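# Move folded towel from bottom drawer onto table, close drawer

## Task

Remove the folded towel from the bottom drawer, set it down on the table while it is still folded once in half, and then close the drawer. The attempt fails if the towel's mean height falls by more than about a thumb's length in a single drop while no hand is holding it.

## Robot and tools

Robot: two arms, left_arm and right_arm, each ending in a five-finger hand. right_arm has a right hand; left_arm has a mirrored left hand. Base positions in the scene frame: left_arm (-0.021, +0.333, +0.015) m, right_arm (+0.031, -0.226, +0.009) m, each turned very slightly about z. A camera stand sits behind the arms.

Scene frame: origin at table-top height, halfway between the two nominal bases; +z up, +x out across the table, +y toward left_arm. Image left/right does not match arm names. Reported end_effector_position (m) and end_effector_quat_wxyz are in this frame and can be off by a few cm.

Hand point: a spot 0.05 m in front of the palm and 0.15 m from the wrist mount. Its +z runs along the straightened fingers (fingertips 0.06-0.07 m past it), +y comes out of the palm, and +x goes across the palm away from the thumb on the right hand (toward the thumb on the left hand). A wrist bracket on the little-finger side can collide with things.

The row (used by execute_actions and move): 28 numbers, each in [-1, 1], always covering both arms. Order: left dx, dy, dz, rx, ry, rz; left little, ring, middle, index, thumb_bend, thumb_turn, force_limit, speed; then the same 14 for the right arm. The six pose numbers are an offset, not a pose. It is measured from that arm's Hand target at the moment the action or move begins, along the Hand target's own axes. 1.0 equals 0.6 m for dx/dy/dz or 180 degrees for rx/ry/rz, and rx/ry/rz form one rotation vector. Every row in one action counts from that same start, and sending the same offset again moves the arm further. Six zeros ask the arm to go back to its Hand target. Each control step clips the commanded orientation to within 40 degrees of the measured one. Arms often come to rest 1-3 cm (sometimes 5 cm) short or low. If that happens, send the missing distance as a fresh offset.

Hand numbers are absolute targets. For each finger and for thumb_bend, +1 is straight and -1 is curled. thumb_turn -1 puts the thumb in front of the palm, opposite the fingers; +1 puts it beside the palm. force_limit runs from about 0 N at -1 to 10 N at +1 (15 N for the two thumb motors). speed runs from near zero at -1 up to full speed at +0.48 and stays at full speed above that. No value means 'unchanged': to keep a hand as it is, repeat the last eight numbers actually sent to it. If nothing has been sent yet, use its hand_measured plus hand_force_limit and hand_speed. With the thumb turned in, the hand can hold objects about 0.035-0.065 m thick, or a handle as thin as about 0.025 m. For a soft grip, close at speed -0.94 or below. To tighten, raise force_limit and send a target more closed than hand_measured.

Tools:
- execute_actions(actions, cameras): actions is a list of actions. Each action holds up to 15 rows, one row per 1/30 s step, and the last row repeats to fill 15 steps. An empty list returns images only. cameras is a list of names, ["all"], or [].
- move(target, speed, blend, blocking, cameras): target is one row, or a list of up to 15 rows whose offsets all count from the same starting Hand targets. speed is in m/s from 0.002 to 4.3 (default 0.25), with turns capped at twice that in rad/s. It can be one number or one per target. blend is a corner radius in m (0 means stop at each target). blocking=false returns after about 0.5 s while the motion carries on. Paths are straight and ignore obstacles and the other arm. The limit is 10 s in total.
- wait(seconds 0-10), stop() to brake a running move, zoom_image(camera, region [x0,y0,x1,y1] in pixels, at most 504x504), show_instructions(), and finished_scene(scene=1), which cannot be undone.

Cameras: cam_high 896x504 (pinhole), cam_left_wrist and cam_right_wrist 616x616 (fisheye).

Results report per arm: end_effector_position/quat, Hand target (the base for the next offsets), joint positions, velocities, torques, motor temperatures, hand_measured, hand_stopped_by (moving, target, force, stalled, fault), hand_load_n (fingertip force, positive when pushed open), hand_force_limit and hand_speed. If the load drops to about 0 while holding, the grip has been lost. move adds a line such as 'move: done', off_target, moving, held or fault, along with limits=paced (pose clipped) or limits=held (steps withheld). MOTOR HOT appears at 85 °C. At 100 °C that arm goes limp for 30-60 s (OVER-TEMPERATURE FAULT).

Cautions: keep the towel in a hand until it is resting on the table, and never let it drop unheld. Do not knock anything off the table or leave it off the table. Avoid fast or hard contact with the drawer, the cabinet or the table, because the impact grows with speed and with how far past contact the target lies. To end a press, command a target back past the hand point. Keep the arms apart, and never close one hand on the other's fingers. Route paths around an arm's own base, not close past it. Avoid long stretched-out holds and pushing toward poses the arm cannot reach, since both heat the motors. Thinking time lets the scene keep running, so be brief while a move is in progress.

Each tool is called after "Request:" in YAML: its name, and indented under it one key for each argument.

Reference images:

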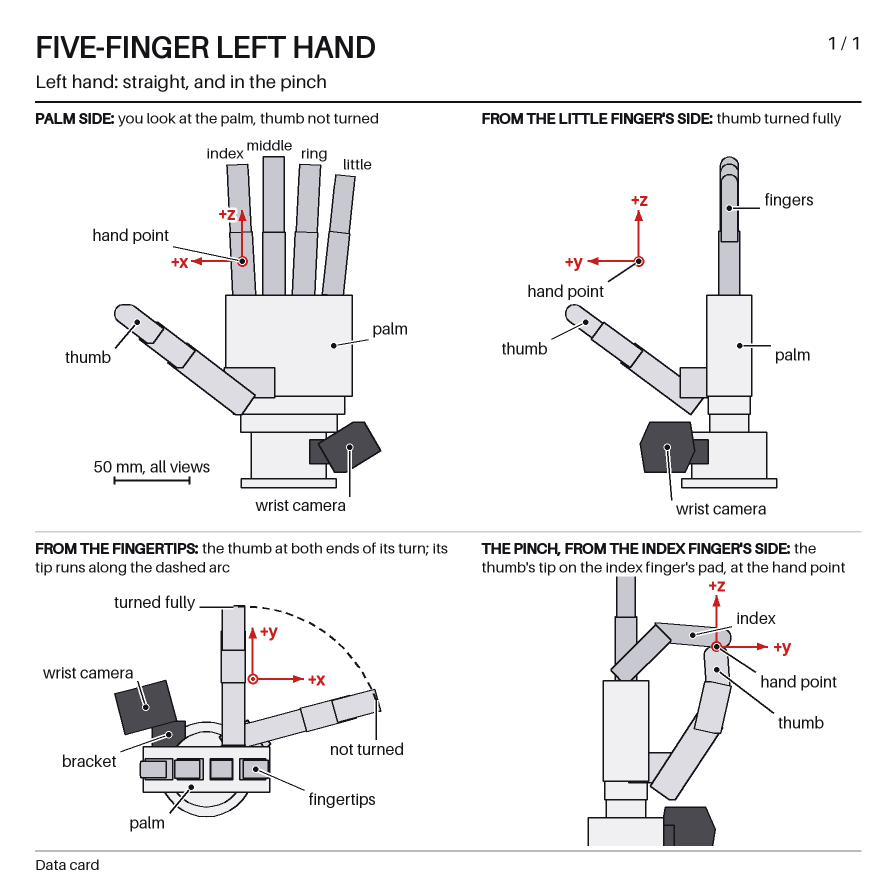

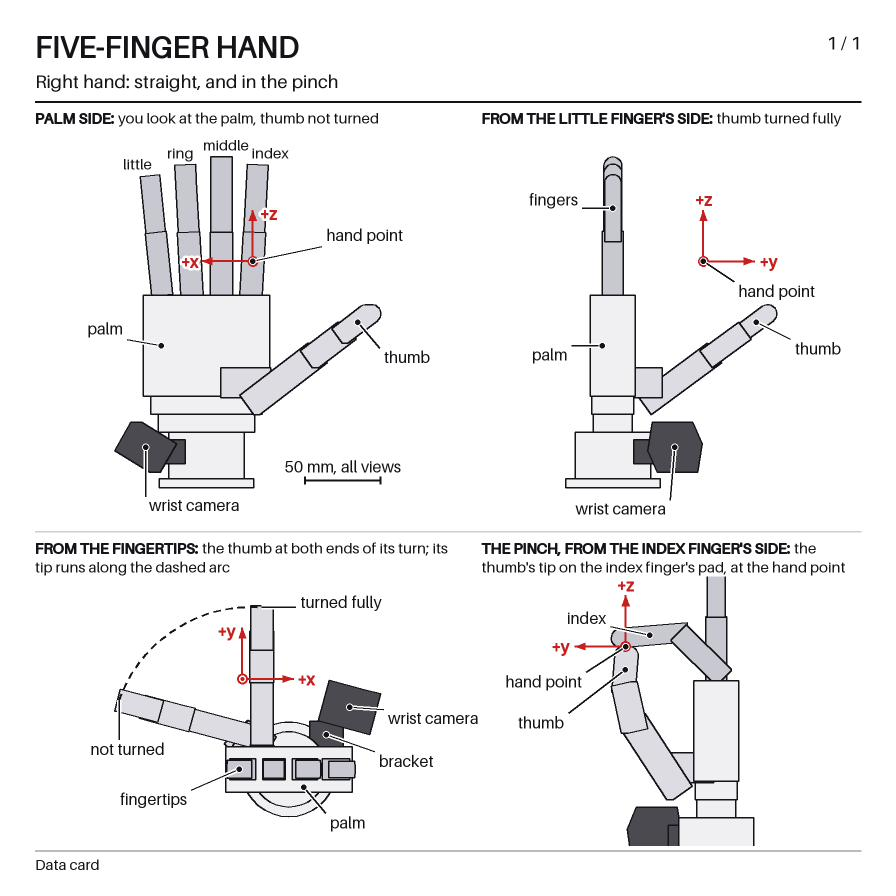

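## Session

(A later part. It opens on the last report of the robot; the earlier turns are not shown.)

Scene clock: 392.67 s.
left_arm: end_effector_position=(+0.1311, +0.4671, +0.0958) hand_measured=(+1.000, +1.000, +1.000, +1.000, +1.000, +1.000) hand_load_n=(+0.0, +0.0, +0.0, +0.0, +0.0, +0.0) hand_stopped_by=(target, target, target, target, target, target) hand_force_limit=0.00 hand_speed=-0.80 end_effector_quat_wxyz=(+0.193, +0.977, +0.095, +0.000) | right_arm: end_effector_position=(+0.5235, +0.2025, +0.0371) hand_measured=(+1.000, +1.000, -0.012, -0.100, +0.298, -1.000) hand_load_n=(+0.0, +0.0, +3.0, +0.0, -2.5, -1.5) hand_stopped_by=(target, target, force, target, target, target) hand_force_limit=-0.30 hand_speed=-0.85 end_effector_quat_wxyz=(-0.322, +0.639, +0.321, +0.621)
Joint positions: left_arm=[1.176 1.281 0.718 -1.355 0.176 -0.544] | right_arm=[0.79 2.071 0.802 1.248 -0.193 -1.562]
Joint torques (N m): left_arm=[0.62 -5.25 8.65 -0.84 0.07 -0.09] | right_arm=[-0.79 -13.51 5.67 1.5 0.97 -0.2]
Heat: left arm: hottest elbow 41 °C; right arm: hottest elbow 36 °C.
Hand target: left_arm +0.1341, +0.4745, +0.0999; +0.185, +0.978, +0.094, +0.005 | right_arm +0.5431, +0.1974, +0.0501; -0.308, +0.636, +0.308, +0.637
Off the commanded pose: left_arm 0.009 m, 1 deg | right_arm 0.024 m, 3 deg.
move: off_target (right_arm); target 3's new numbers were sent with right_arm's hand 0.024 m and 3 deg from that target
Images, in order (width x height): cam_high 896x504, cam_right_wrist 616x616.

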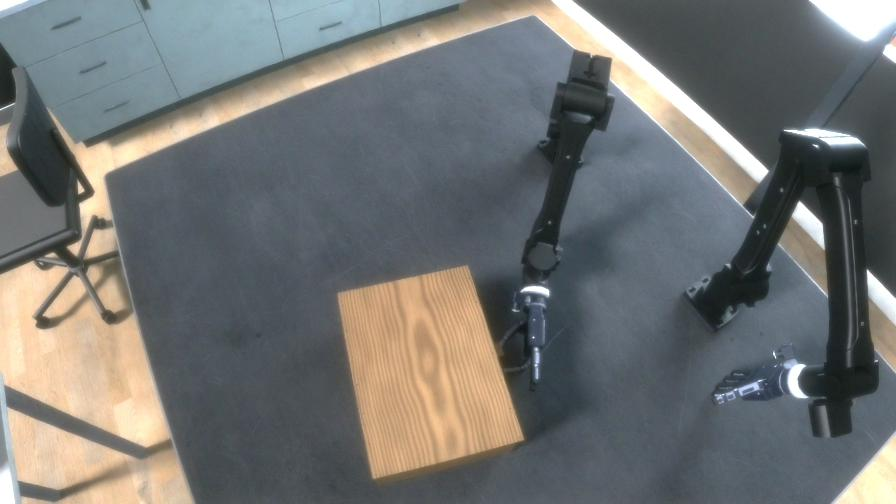

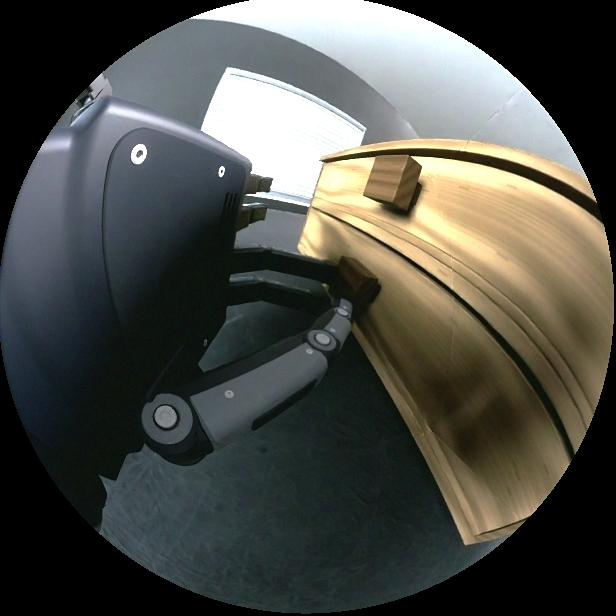

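Request:
move:
  target:
    - [0,0,0,0,0,0,1,1,1,1,1,1,0,-0.8, 0,0,0,0,0,0,1,1,0.5,0.5,0.3,-1,-0.3,0.0]
    - [0,0,0,0,0,0,1,1,1,1,1,1,0,-0.8, 0,-0.0622,-0.017,0,0,0,1,1,0.5,0.5,0.46,-1,-0.3,0.0]
    - [0,0,0,0,0,0,1,1,1,1,1,1,0,-0.8, 0,-0.042,-0.0305,0,0,0,1,1,0.5,0.5,0.46,-1,-0.3,0.0]
  speed: 0.1
  cameras: ["cam_right_wrist"]

Request:
zoom_image:
  camera: "cam_right_wrist"
  region: [300, 200, 430, 330]

Scene clock: 417.97 s.
left_arm: end_effector_position=(+0.1311, +0.4671, +0.0958) hand_measured=(+1.000, +1.000, +1.000, +1.000, +1.000, +1.000) hand_load_n=(+0.0, +0.0, +0.0, +0.0, +0.0, +0.0) hand_stopped_by=(target, target, target, target, target, target) hand_force_limit=0.00 hand_speed=-0.80 end_effector_quat_wxyz=(+0.193, +0.977, +0.095, +0.000) | right_arm: end_effector_position=(+0.5059, +0.2065, +0.0364) hand_measured=(+1.000, +1.000, +0.500, +0.500, +0.460, -1.000) hand_load_n=(-0.5, +0.0, +0.0, +0.0, +0.0, +0.5) hand_stopped_by=(target, target, target, target, target, target) hand_force_limit=-0.30 hand_speed=0.00 end_effector_quat_wxyz=(-0.311, +0.645, +0.313, +0.623)
Joint positions: left_arm=[1.176 1.281 0.718 -1.355 0.176 -0.544] | right_arm=[0.837 2.059 0.776 1.254 -0.118 -1.562]
Joint torques (N m): left_arm=[-0.26 -6.01 8.87 -0.77 0.06 -0.1] | right_arm=[-0.67 -13.86 2.77 3.21 -0.04 -0.21]
Heat: left arm: hottest elbow 41 °C; right arm: hottest elbow 36 °C.
Hand target: left_arm +0.1341, +0.4745, +0.0999; +0.185, +0.978, +0.094, +0.005 | right_arm +0.5120, +0.1986, +0.0500; -0.308, +0.636, +0.308, +0.637
Off the commanded pose: left_arm 0.009 m, 1 deg | right_arm 0.017 m, 2 deg.
move: off_target (right_arm); target 2's new numbers were sent with right_arm's hand 0.014 m and 2 deg from that target
Images, in order (width x height): cam_right_wrist 616x616.

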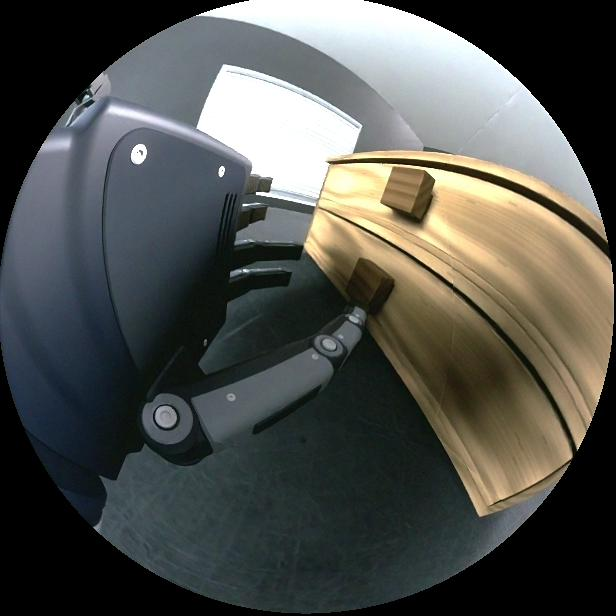

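Scaled by 3.877 from the camera's 616x616 image, which has a finer 880x880 frame.

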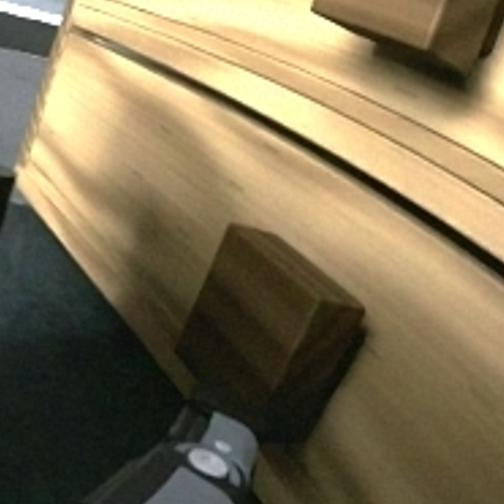

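Request:
move:
  target: [0,0,0,0,0,0,1,1,1,1,1,1,0,-0.8, 0.0233,0.0008,-0.0198,0,0,0,1,1,0.5,0.5,0.46,-1,-0.3,0.0]
  speed: 0.1

Scene clock: 431.37 s.
left_arm: end_effector_position=(+0.1311, +0.4671, +0.0958) hand_measured=(+1.000, +1.000, +1.000, +1.000, +1.000, +1.000) hand_load_n=(+0.0, +0.0, +0.0, +0.0, -0.5, +0.0) hand_stopped_by=(target, target, target, target, target, target) hand_force_limit=0.00 hand_speed=-0.80 end_effector_quat_wxyz=(+0.193, +0.977, +0.095, +0.000) | right_arm: end_effector_position=(+0.4997, +0.1973, +0.0562) hand_measured=(+1.000, +1.000, +0.500, +0.500, +0.460, -1.000) hand_load_n=(+0.0, +0.0, +0.0, +0.0, +0.0, +0.0) hand_stopped_by=(target, target, target, target, target, target) hand_force_limit=-0.30 hand_speed=0.00 end_effector_quat_wxyz=(-0.313, +0.640, +0.311, +0.629)
Joint positions: left_arm=[1.176 1.281 0.718 -1.355 0.176 -0.544] | right_arm=[0.833 2.002 0.736 1.254 -0.122 -1.562]
Joint torques (N m): left_arm=[0.73 -5.54 8.9 -0.79 0.1 -0.1] | right_arm=[-0.26 -13.1 2.82 2.41 -0.07 -0.19]
Motor temperatures (°C): left_arm=[32 31 41 32 31 31] | right_arm=[34 34 35 33 32 29]
Heat: left arm: hottest elbow 41 °C; right arm: hottest elbow 35 °C.
Hand target: left_arm +0.1341, +0.4745, +0.0999; +0.185, +0.978, +0.094, +0.005 | right_arm +0.5050, +0.1889, +0.0639; -0.308, +0.636, +0.308, +0.637
Off the commanded pose: left_arm 0.009 m, 1 deg | right_arm 0.013 m, 1 deg.
move: off_target (right_arm)

Request:
move:
  target: [0,0,0,0,0,0,1,1,1,1,1,1,0,-0.8, -0.0157,0.0559,0.0422,0,0,0,1,1,0.5,0.5,0.46,-1,-0.3,0.0]
  speed: 0.08
  cameras: ["cam_high","cam_right_wrist"]

Request:
zoom_image:
  camera: "cam_right_wrist"
  region: [280, 210, 400, 330]

Scene clock: 436.67 s.
left_arm: end_effector_position=(+0.1311, +0.4671, +0.0958) hand_measured=(+1.000, +1.000, +1.000, +1.000, +1.000, +1.000) hand_load_n=(+0.0, +0.0, +0.0, +0.0, +0.0, +0.0) hand_stopped_by=(target, target, target, target, target, target) hand_force_limit=0.00 hand_speed=-0.80 end_effector_quat_wxyz=(+0.193, +0.977, +0.095, +0.000) | right_arm: end_effector_position=(+0.5328, +0.1861, +0.0504) hand_measured=(+1.000, +1.000, +0.500, +0.500, +0.460, -1.000) hand_load_n=(+0.0, +0.0, +0.0, +0.0, +0.0, +0.0) hand_stopped_by=(target, target, target, target, target, target) hand_force_limit=-0.30 hand_speed=0.00 end_effector_quat_wxyz=(-0.313, +0.640, +0.310, +0.629)
Joint positions: left_arm=[1.176 1.281 0.718 -1.355 0.176 -0.544] | right_arm=[0.764 2.036 0.786 1.237 -0.188 -1.562]
Joint torques (N m): left_arm=[0.5 -5.42 8.79 -0.8 0.08 -0.11] | right_arm=[-0.03 -11.93 6.22 1.8 -0.1 -0.23]
Heat: left arm: hottest elbow 41 °C; right arm: hottest elbow 35 °C.
Hand target: left_arm +0.1341, +0.4745, +0.0999; +0.185, +0.978, +0.094, +0.005 | right_arm +0.5470, +0.1879, +0.0546; -0.308, +0.636, +0.308, +0.637
Off the commanded pose: left_arm 0.009 m, 1 deg | right_arm 0.015 m, 1 deg.
move: off_target (right_arm)
Images, in order (width x height): cam_high 896x504, cam_right_wrist 616x616.

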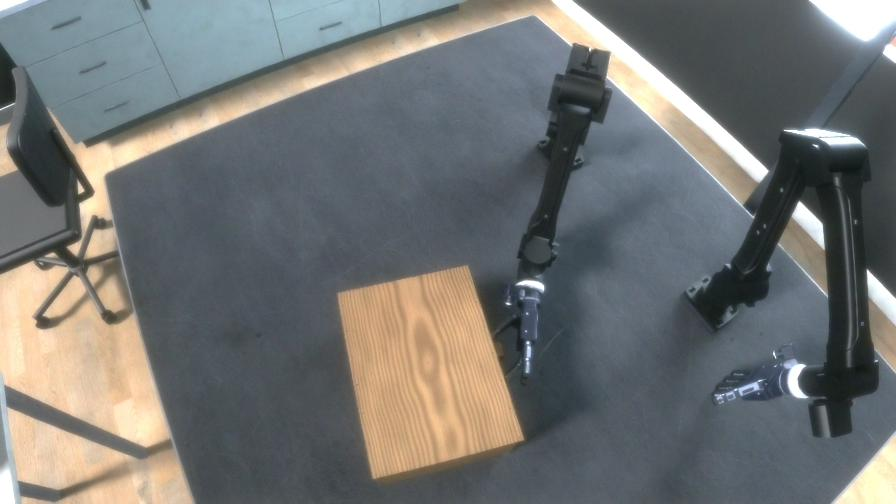

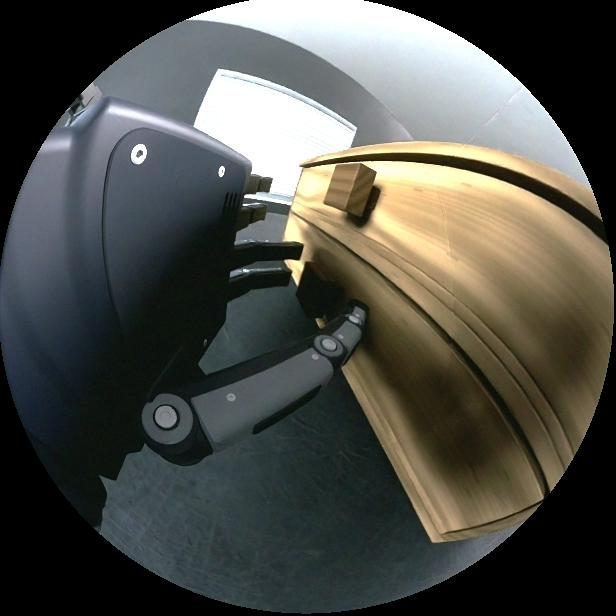

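Scaled by 4.200 from the camera's 616x616 image, which has a finer 880x880 frame.

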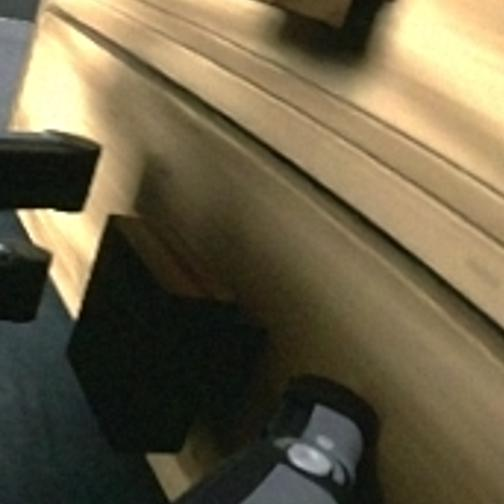

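Request:
move:
  target: [0,0,0,0,0,0,1,1,1,1,1,1,0,-0.8, 0,0,0,0,0,0,1,1,-0.1,-0.1,-0.05,-1,-0.3,-0.85]
  cameras: ["cam_high","cam_right_wrist"]

Request:
zoom_image:
  camera: "cam_right_wrist"
  region: [260, 210, 380, 330]

Scene clock: 448.87 s.
left_arm: end_effector_position=(+0.1311, +0.4671, +0.0958) hand_measured=(+1.000, +1.000, +1.000, +1.000, +1.000, +1.000) hand_load_n=(-0.5, +0.0, +0.0, -0.5, +0.0, +0.0) hand_stopped_by=(target, target, target, target, target, target) hand_force_limit=0.00 hand_speed=-0.80 end_effector_quat_wxyz=(+0.193, +0.977, +0.095, +0.000) | right_arm: end_effector_position=(+0.5349, +0.1906, +0.0502) hand_measured=(+1.000, +1.000, +0.114, +0.140, +0.212, -1.000) hand_load_n=(+0.0, +0.0, +4.5, +0.0, +5.5, +0.5) hand_stopped_by=(target, target, force, force, force, target) hand_force_limit=-0.30 hand_speed=-0.85 end_effector_quat_wxyz=(-0.316, +0.639, +0.313, +0.628)
Joint positions: left_arm=[1.176 1.281 0.718 -1.355 0.176 -0.544] | right_arm=[0.764 2.041 0.799 1.232 -0.198 -1.562]
Joint torques (N m): left_arm=[1.2 -5.42 8.76 -0.94 0.09 -0.08] | right_arm=[-0.26 -12.4 5.34 1.98 0.33 -0.2]
Heat: left arm: hottest elbow 41 °C; right arm: hottest elbow 35 °C.
Hand target: left_arm +0.1341, +0.4745, +0.0999; +0.185, +0.978, +0.094, +0.005 | right_arm +0.5471, +0.1880, +0.0545; -0.308, +0.636, +0.308, +0.637
Off the commanded pose: left_arm 0.009 m, 1 deg | right_arm 0.013 m, 1 deg.
move: off_target (right_arm)
Images, in order (width x height): cam_high 896x504, cam_right_wrist 616x616.

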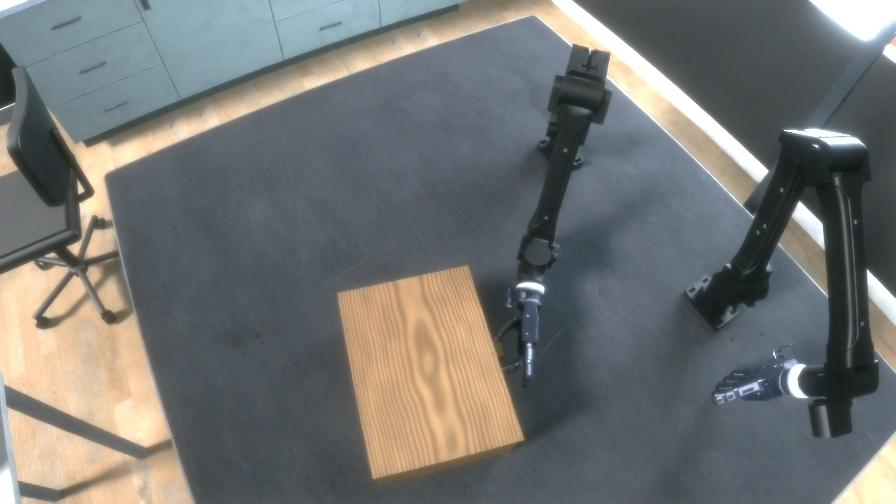

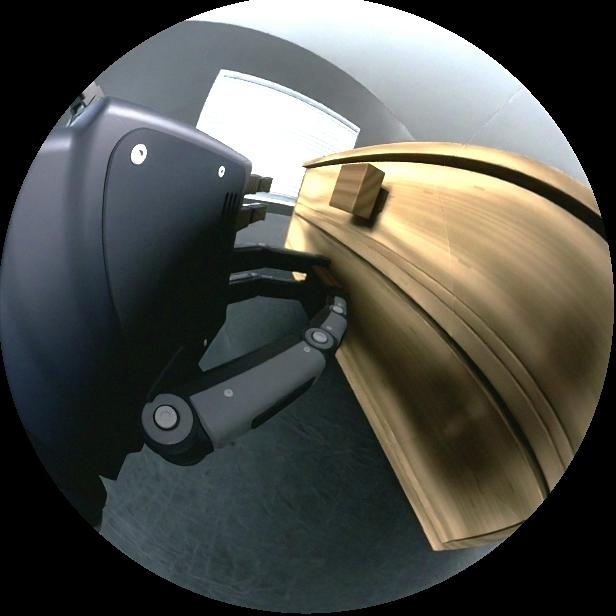

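Scaled by 4.200 from the camera's 616x616 image, which has a finer 880x880 frame.

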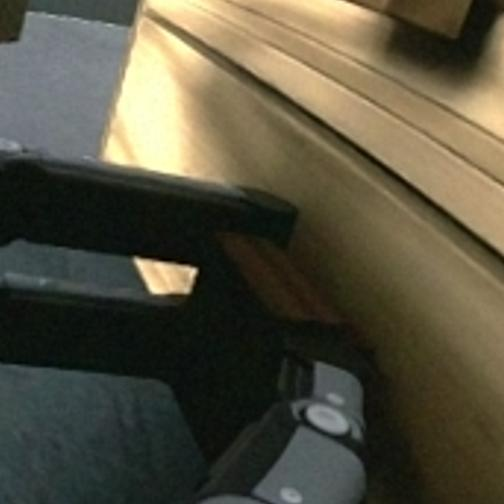

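Request:
move:
  target: [0,0,0,0,0,0,1,1,1,1,1,1,0,-0.8, 0,-0.0921,-0.0392,0,0,0,1,1,-0.1,-0.1,-0.05,-1,-0.3,-0.85]
  speed: 0.06
  cameras: ["cam_high","cam_right_wrist"]

Scene clock: 455.90 s.
left_arm: end_effector_position=(+0.1311, +0.4671, +0.0958) hand_measured=(+1.000, +1.000, +1.000, +1.000, +1.000, +1.000) hand_load_n=(+0.0, +0.0, +0.0, +0.0, +0.0, +0.0) hand_stopped_by=(target, target, target, target, target, target) hand_force_limit=0.00 hand_speed=-0.80 end_effector_quat_wxyz=(+0.193, +0.977, +0.095, +0.000) | right_arm: end_effector_position=(+0.5030, +0.2003, +0.0492) hand_measured=(+1.000, +1.000, +0.114, +0.140, +0.212, -1.000) hand_load_n=(+0.0, +0.0, +7.5, +0.0, +3.0, +0.5) hand_stopped_by=(target, target, force, force, force, target) hand_force_limit=-0.30 hand_speed=-0.85 end_effector_quat_wxyz=(-0.304, +0.643, +0.301, +0.635)
Joint positions: left_arm=[1.176 1.281 0.718 -1.355 0.176 -0.544] | right_arm=[0.846 2.031 0.755 1.266 -0.08 -1.562]
Joint torques (N m): left_arm=[0.44 -6.01 8.68 -0.75 0.1 -0.11] | right_arm=[2.49 -13.51 1.59 3.07 0.21 -0.24]
Heat: left arm: hottest elbow 41 °C; right arm: hottest elbow 35 °C.
Hand target: left_arm +0.1341, +0.4745, +0.0999; +0.185, +0.978, +0.094, +0.005 | right_arm +0.4891, +0.2037, +0.0544; -0.308, +0.636, +0.308, +0.637
Off the commanded pose: left_arm 0.009 m, 1 deg | right_arm 0.015 m, 1 deg.
move: off_target (right_arm)
Images, in order (width x height): cam_high 896x504, cam_right_wrist 616x616.

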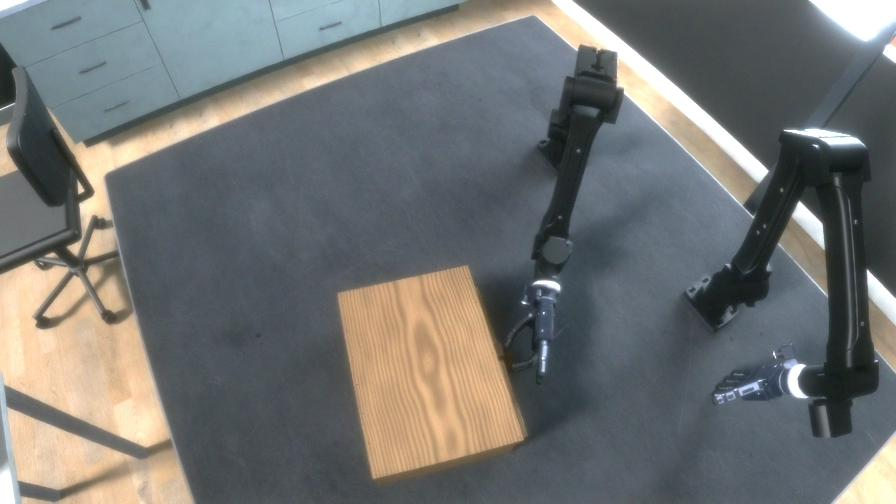

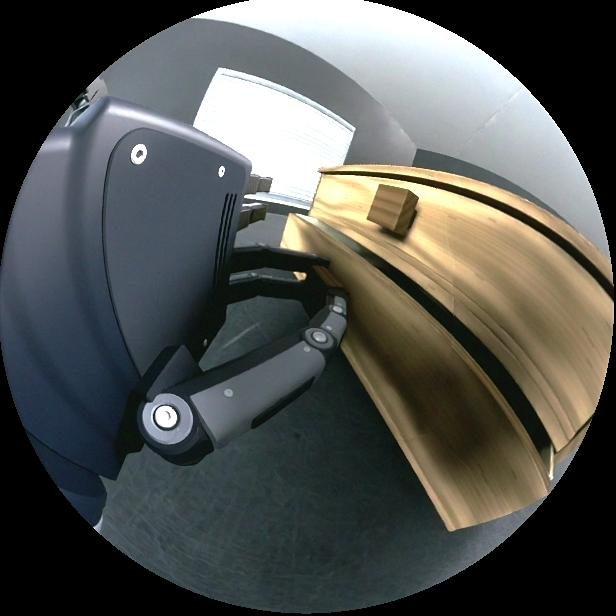

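Request:
move:
  target: [0,0,0,0,0,0,1,1,1,1,1,1,0,-0.8, 0,-0.1535,-0.0652,0,0,0,1,1,-0.1,-0.1,-0.05,-1,-0.3,-0.85]
  speed: 0.08
  cameras: ["cam_high","cam_right_wrist"]

Scene clock: 461.00 s.
left_arm: end_effector_position=(+0.1311, +0.4671, +0.0958) hand_measured=(+1.000, +1.000, +1.000, +1.000, +1.000, +1.000) hand_load_n=(+0.0, +0.0, +0.0, +0.0, +0.0, +0.0) hand_stopped_by=(target, target, target, target, target, target) hand_force_limit=0.00 hand_speed=-0.80 end_effector_quat_wxyz=(+0.193, +0.977, +0.095, +0.000) | right_arm: end_effector_position=(+0.3966, +0.2280, +0.0425) hand_measured=(+1.000, +1.000, +0.114, +0.140, +0.212, -1.000) hand_load_n=(+0.0, +0.0, +0.0, +0.0, +0.0, +0.0) hand_stopped_by=(target, target, force, force, force, target) hand_force_limit=-0.30 hand_speed=-0.85 end_effector_quat_wxyz=(-0.303, +0.647, +0.309, +0.628)
Joint positions: left_arm=[1.176 1.281 0.718 -1.355 0.176 -0.544] | right_arm=[1.087 2.002 0.636 1.337 0.151 -1.562]
Joint torques (N m): left_arm=[1.26 -5.3 8.76 -0.81 0.1 -0.11] | right_arm=[1.49 -12.22 2.24 3.04 0.21 -0.24]
Heat: left arm: hottest elbow 41 °C; right arm: hottest elbow 35 °C.
Hand target: left_arm +0.1341, +0.4745, +0.0999; +0.185, +0.978, +0.094, +0.005 | right_arm +0.3926, +0.2302, +0.0544; -0.308, +0.636, +0.308, +0.637
Off the commanded pose: left_arm 0.009 m, 1 deg | right_arm 0.013 m, 2 deg.
move: off_target (right_arm)
Images, in order (width x height): cam_high 896x504, cam_right_wrist 616x616.

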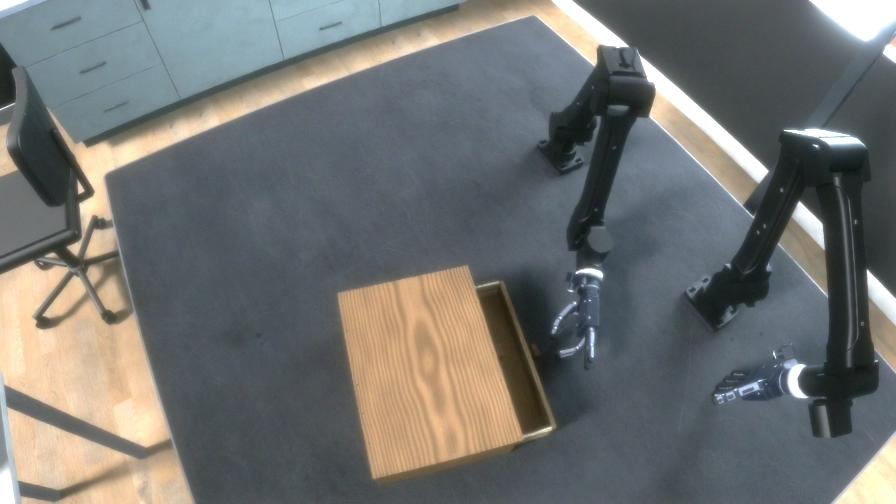

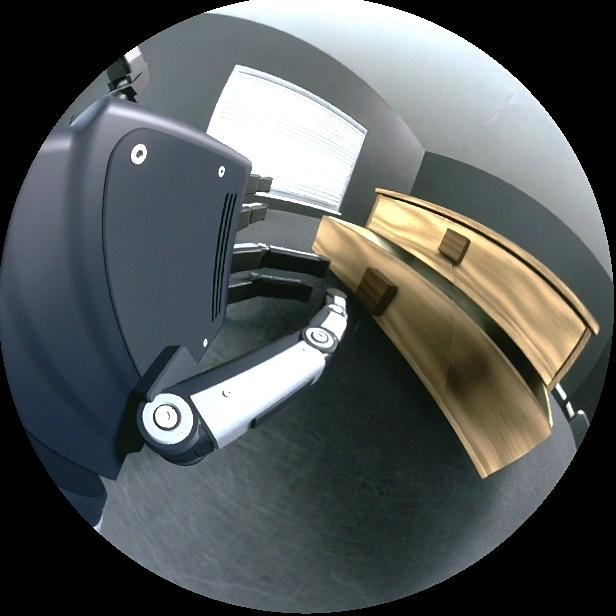

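Request:
zoom_image:
  camera: "cam_high"
  region: [440, 260, 620, 460]

Request:
zoom_image:
  camera: "cam_right_wrist"
  region: [300, 170, 600, 480]

Scaled by 2.520.

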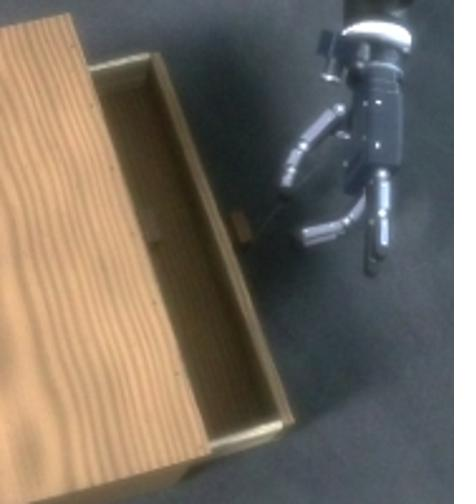

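Scaled by 1.626 from the camera's 616x616 image, which has a finer 880x880 frame.

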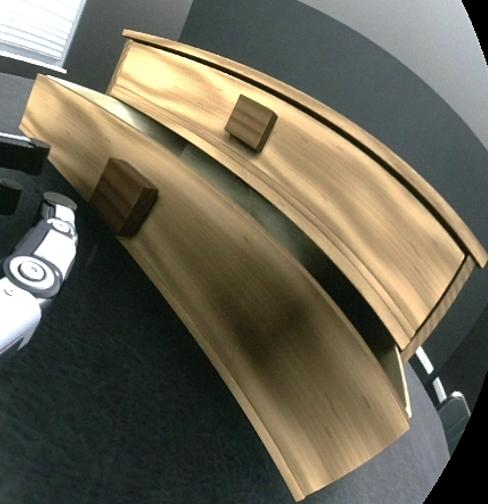

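Request:
move:
  target:
    - [0,0,0,0,0,0,1,1,1,1,1,1,0,-0.8, 0,-0.0615,-0.026,0,0,0,1,1,0.6,0.6,0.46,-1,-0.3,0.3]
    - [0.1795,0.3242,-0.2003,0.0413,-0.0573,0.3187,1,1,1,1,1,-1,0,0.3, 0.276,0.1952,-0.3349,0,0,0,1,1,0.6,0.6,0.46,-1,-0.3,0.3]
    - [0.3983,0.4887,-0.0885,0.0826,-0.1146,0.6373,1,1,1,1,1,-1,0,0.3, 0.276,0.1952,-0.3349,0,0,0,1,1,0.6,0.6,0.46,-1,-0.3,0.3]
  speed: [0.1,0.25,0.25]
  blend: [0.01,0.05,0]
  cameras: ["all"]

Scene clock: 528.37 s.
left_arm: end_effector_position=(+0.4013, +0.2716, +0.2388) hand_measured=(+1.000, +1.000, +1.000, +1.000, +1.000, -1.000) hand_load_n=(+0.0, +0.0, +0.0, +0.0, +0.0, +0.0) hand_stopped_by=(target, target, target, target, target, target) hand_force_limit=0.00 hand_speed=0.30 end_effector_quat_wxyz=(-0.018, -0.611, +0.791, +0.014) | right_arm: end_effector_position=(+0.3547, +0.0039, +0.2131) hand_measured=(+1.000, +1.000, +0.600, +0.600, +0.460, -1.000) hand_load_n=(+0.0, +0.0, +0.0, -0.5, +0.5, +0.5) hand_stopped_by=(target, target, target, target, target, target) hand_force_limit=-0.30 hand_speed=0.30 end_effector_quat_wxyz=(-0.315, +0.638, +0.310, +0.630)
Joint positions: left_arm=[-0.107 1.653 1.618 -1.581 0.003 0.163] | right_arm=[0.663 0.772 0.203 0.561 -0.293 -1.562]
Joint torques (N m): left_arm=[0.32 -13.33 14.02 -0.03 -0.18 0.04] | right_arm=[-0.44 -2.2 8.73 1.7 -0.08 -0.22]
Heat: left arm: hottest elbow 42 °C; right arm: hottest elbow 35 °C.
Hand target: left_arm +0.4201, +0.2703, +0.2496; +0.000, -0.607, +0.795, +0.000 | right_arm +0.3597, +0.0000, +0.2199; -0.308, +0.636, +0.308, +0.637
Off the commanded pose: left_arm 0.022 m, 3 deg | right_arm 0.009 m, 1 deg.
move: off_target (left_arm); blend cut to 0 m at target 2; target 2's new numbers were sent with left_arm's hand 0.020 m and 1 deg from that target

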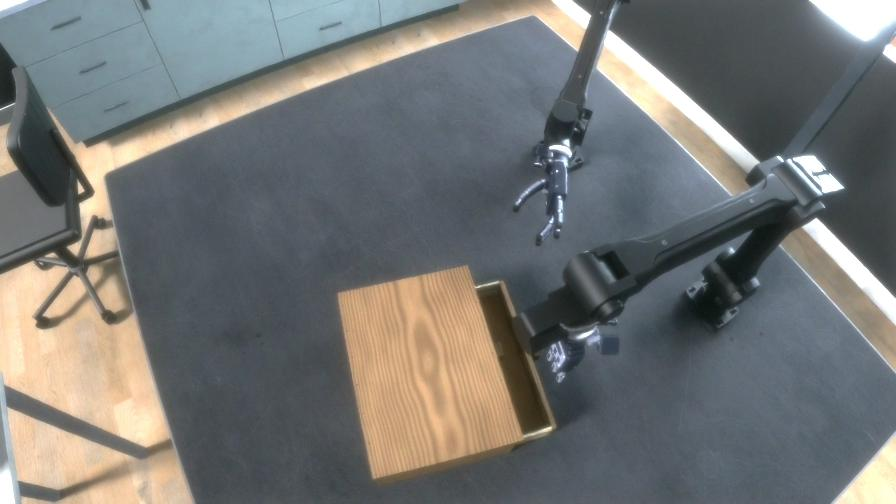

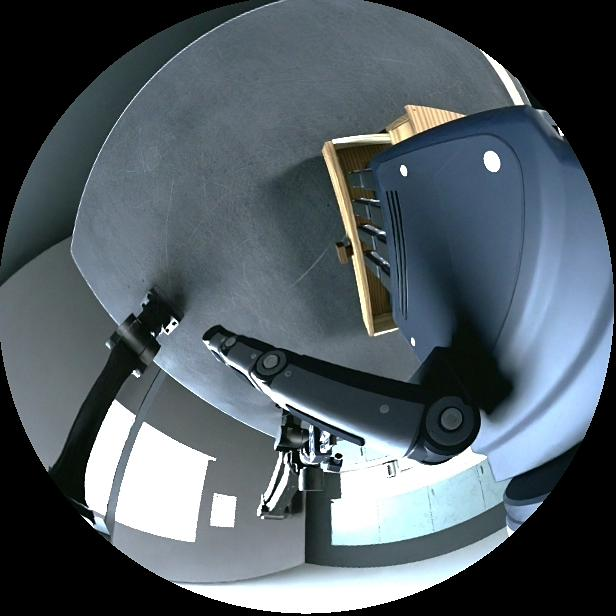

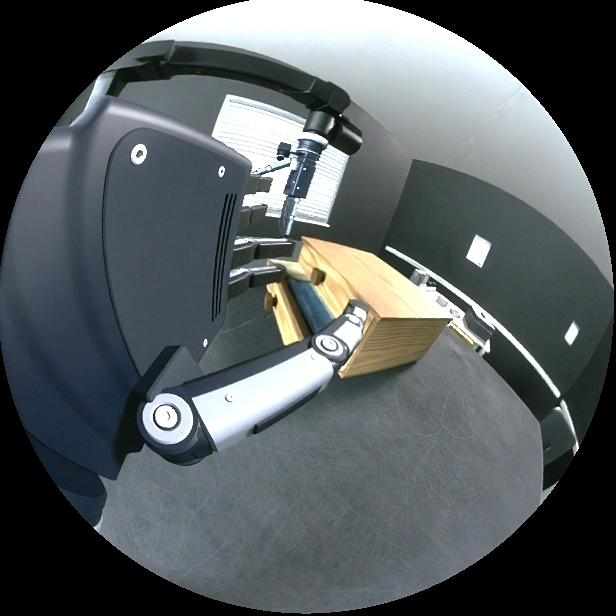

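Request:
zoom_image:
  camera: "cam_right_wrist"
  region: [240, 220, 460, 390]

Request:
zoom_image:
  camera: "cam_left_wrist"
  region: [280, 90, 460, 350]

Request:
zoom_image:
  camera: "cam_high"
  region: [440, 240, 660, 460]

Scaled by 2.291 from the camera's 616x616 image, which has a finer 880x880 frame.

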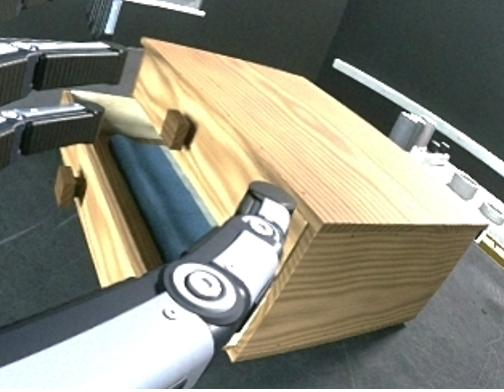

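Scaled by 1.938 from the camera's 616x616 image, which has a finer 880x880 frame.

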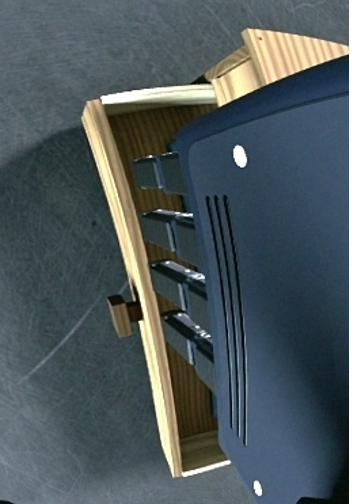

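Scaled by 2.291.

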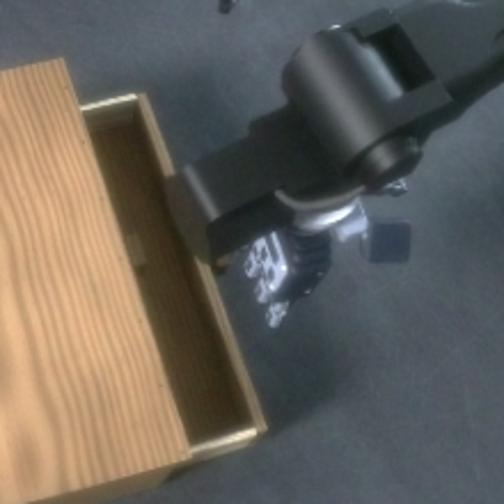

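Request:
zoom_image:
  camera: "cam_high"
  region: [520, 320, 630, 400]

Scaled by 4.582.

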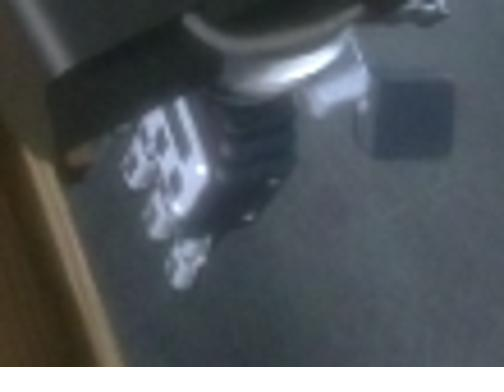

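Request:
move:
  target: [0.0248,-0.0402,0.1493,0,0,0,1,1,1,1,1,-1,0,0.3, 0,0,0,0,0,0,1,1,0.6,0.6,0.46,-1,-0.3,0.3]
  speed: 0.15
  cameras: ["all"]

Request:
zoom_image:
  camera: "cam_right_wrist"
  region: [230, 190, 400, 360]

Request:
zoom_image:
  camera: "cam_high"
  region: [460, 270, 600, 450]

Scene clock: 559.97 s.
left_arm: end_effector_position=(+0.4386, +0.2523, +0.1654) hand_measured=(+1.000, +1.000, +1.000, +1.000, +1.000, -1.000) hand_load_n=(+0.0, +0.0, +0.0, +0.0, -0.5, +0.0) hand_stopped_by=(target, target, target, target, target, target) hand_force_limit=0.00 hand_speed=0.30 end_effector_quat_wxyz=(+0.000, -0.606, +0.796, -0.002) | right_arm: end_effector_position=(+0.3547, +0.0039, +0.2131) hand_measured=(+1.000, +1.000, +0.600, +0.600, +0.460, -1.000) hand_load_n=(+0.0, +0.0, +0.0, +0.0, +0.0, +0.0) hand_stopped_by=(target, target, target, target, target, target) hand_force_limit=-0.30 hand_speed=0.30 end_effector_quat_wxyz=(-0.315, +0.638, +0.310, +0.630)
Joint positions: left_arm=[-0.138 1.745 1.553 -1.377 0.003 0.145] | right_arm=[0.663 0.772 0.203 0.561 -0.293 -1.562]
Joint torques (N m): left_arm=[-0.15 -15.68 8.75 0.18 -0.17 -0.19] | right_arm=[-0.21 -2.2 8.79 1.73 -0.09 -0.19]
Heat: left arm: hottest elbow 42 °C; right arm: hottest elbow 37 °C.
Hand target: left_arm +0.4394, +0.2496, +0.1600; -0.001, -0.607, +0.795, +0.000 | right_arm +0.3597, +0.0000, +0.2199; -0.308, +0.636, +0.308, +0.637
Off the commanded pose: left_arm 0.006 m, 0 deg | right_arm 0.009 m, 1 deg.
move: done

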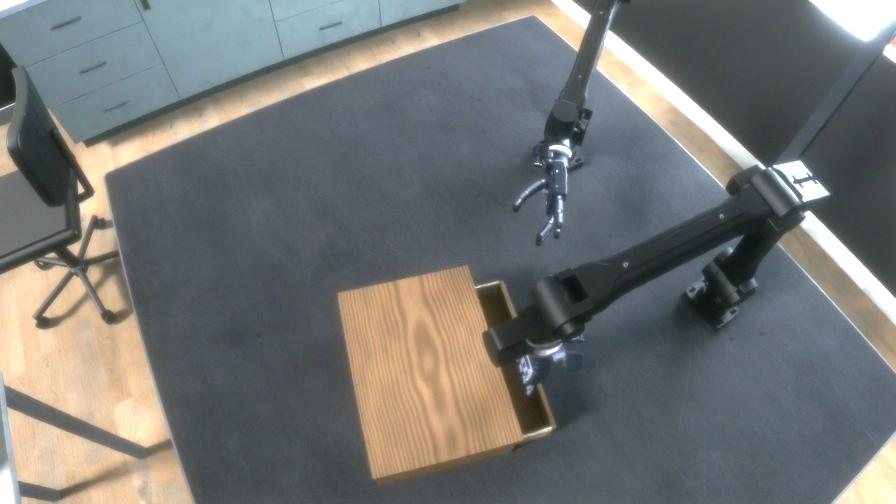

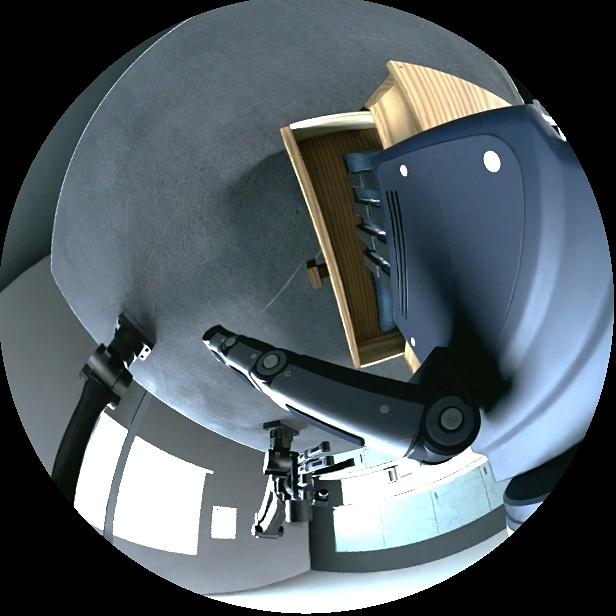

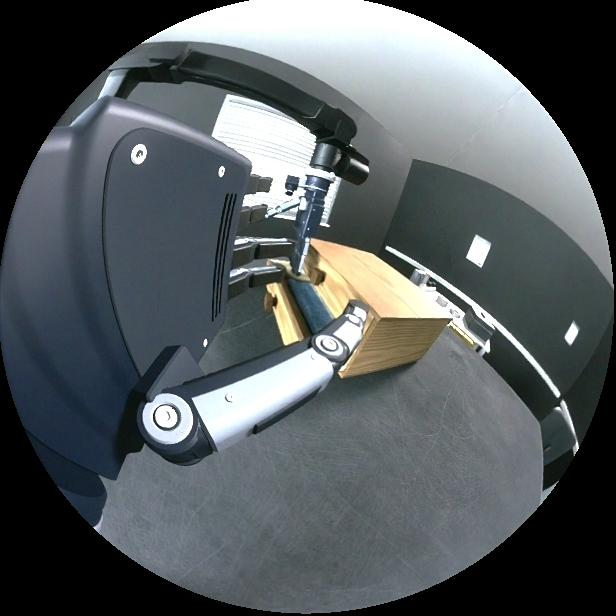

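Scaled by 2.965 from the camera's 616x616 image, which has a finer 880x880 frame.

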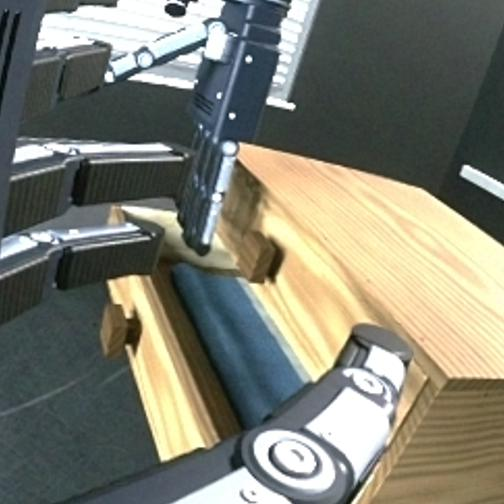

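Scaled by 2.800.

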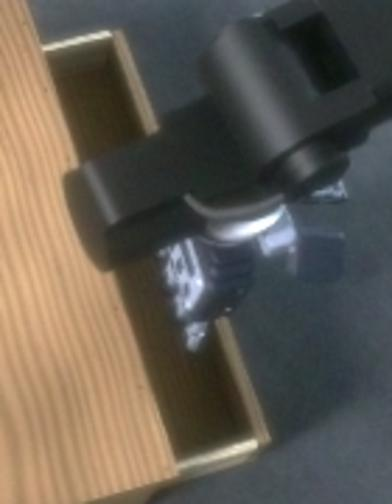

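Request:
move:
  target:
    - [0.0011,0.035,0.0,0,0,0,1,1,1,1,1,-1,0,0.3, 0,0,0,0,0,0,1,1,0.6,0.6,0.46,-1,-0.3,0.3]
    - [0.0011,0.035,0.105,0,0,0,1,1,1,1,1,-1,0,0.3, 0,0,0,0,0,0,1,1,0.6,0.6,0.46,-1,-0.3,0.3]
  speed: 0.1
  cameras: ["all"]

Request:
zoom_image:
  camera: "cam_right_wrist"
  region: [230, 190, 400, 360]

Request:
zoom_image:
  camera: "cam_left_wrist"
  region: [230, 60, 430, 400]

Scene clock: 571.37 s.
left_arm: end_effector_position=(+0.4201, +0.2545, +0.1059) hand_measured=(+1.000, +1.000, +1.000, +1.000, +1.000, -1.000) hand_load_n=(+0.0, +0.0, +0.0, +0.0, +0.0, +0.0) hand_stopped_by=(target, target, target, target, target, target) hand_force_limit=0.00 hand_speed=0.30 end_effector_quat_wxyz=(+0.003, -0.606, +0.796, -0.005) | right_arm: end_effector_position=(+0.3547, +0.0039, +0.2131) hand_measured=(+1.000, +1.000, +0.600, +0.600, +0.460, -1.000) hand_load_n=(+0.0, +0.0, +0.0, +0.0, +0.0, +0.5) hand_stopped_by=(target, target, target, target, target, target) hand_force_limit=-0.30 hand_speed=0.30 end_effector_quat_wxyz=(-0.315, +0.638, +0.310, +0.630)
Joint positions: left_arm=[-0.138 1.733 1.377 -1.203 0.003 0.145] | right_arm=[0.663 0.772 0.203 0.561 -0.293 -1.562]
Joint torques (N m): left_arm=[0.26 -14.56 8.01 0.05 -0.19 -0.13] | right_arm=[-0.67 -2.08 8.8 1.74 -0.09 -0.21]
Heat: left arm: hottest elbow 42 °C; right arm: hottest elbow 38 °C.
Hand target: left_arm +0.4190, +0.2545, +0.0970; +0.000, -0.607, +0.795, +0.000 | right_arm +0.3597, +0.0000, +0.2199; -0.308, +0.636, +0.308, +0.637
Off the commanded pose: left_arm 0.009 m, 1 deg | right_arm 0.009 m, 1 deg.
move: done

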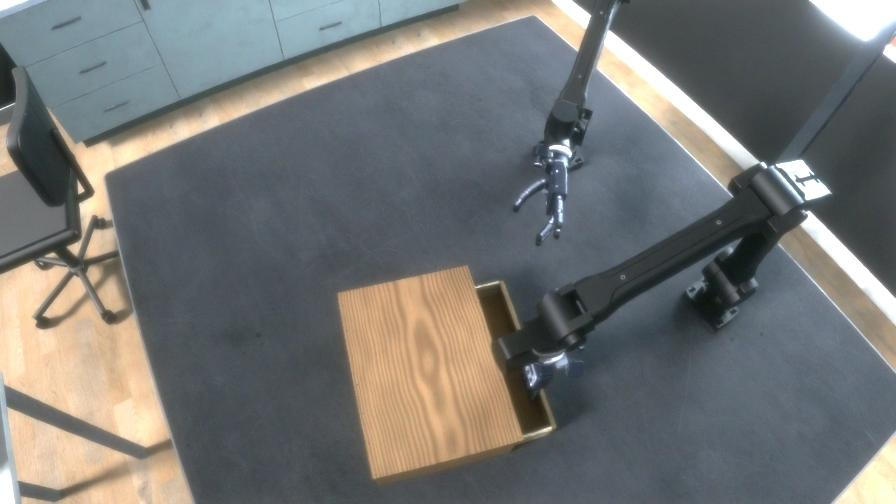

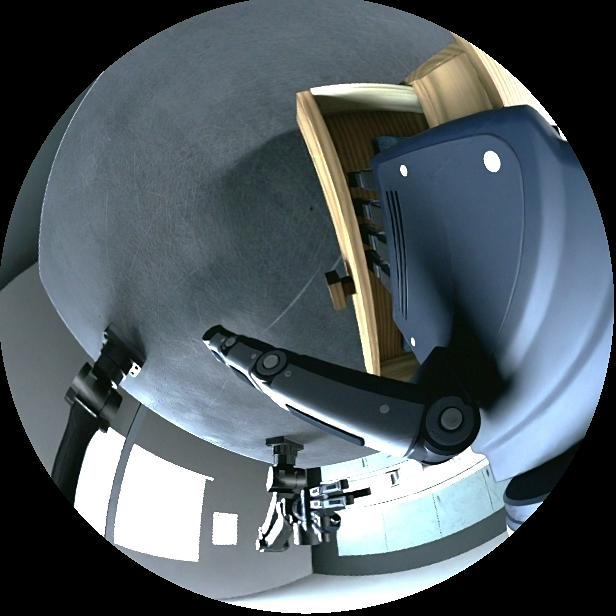

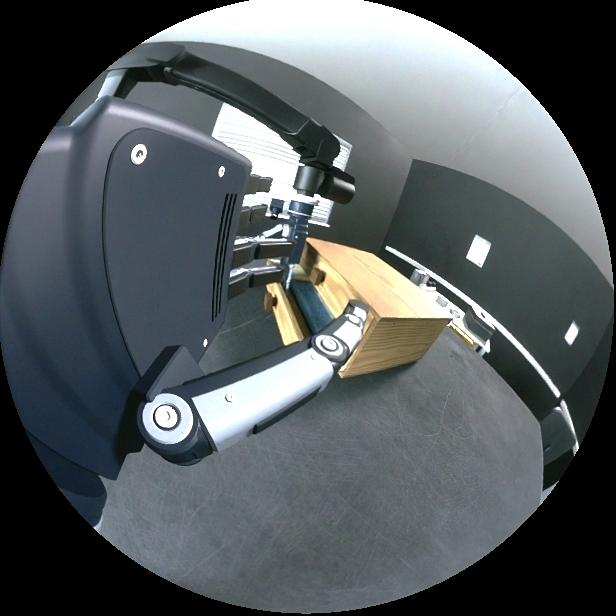

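Scaled by 2.965 from the camera's 616x616 image, which has a finer 880x880 frame.

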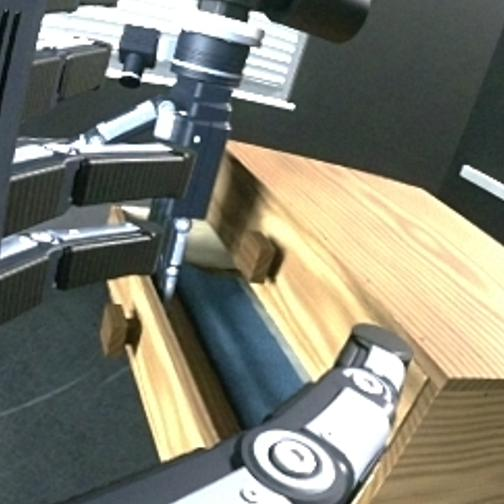

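Scaled by 1.482 from the camera's 616x616 image, which has a finer 880x880 frame.

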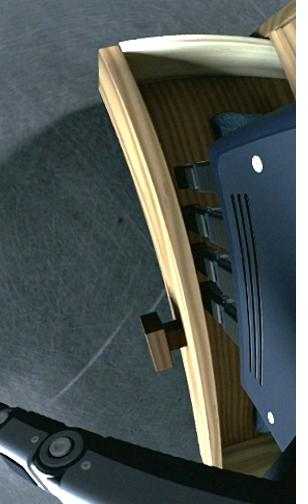

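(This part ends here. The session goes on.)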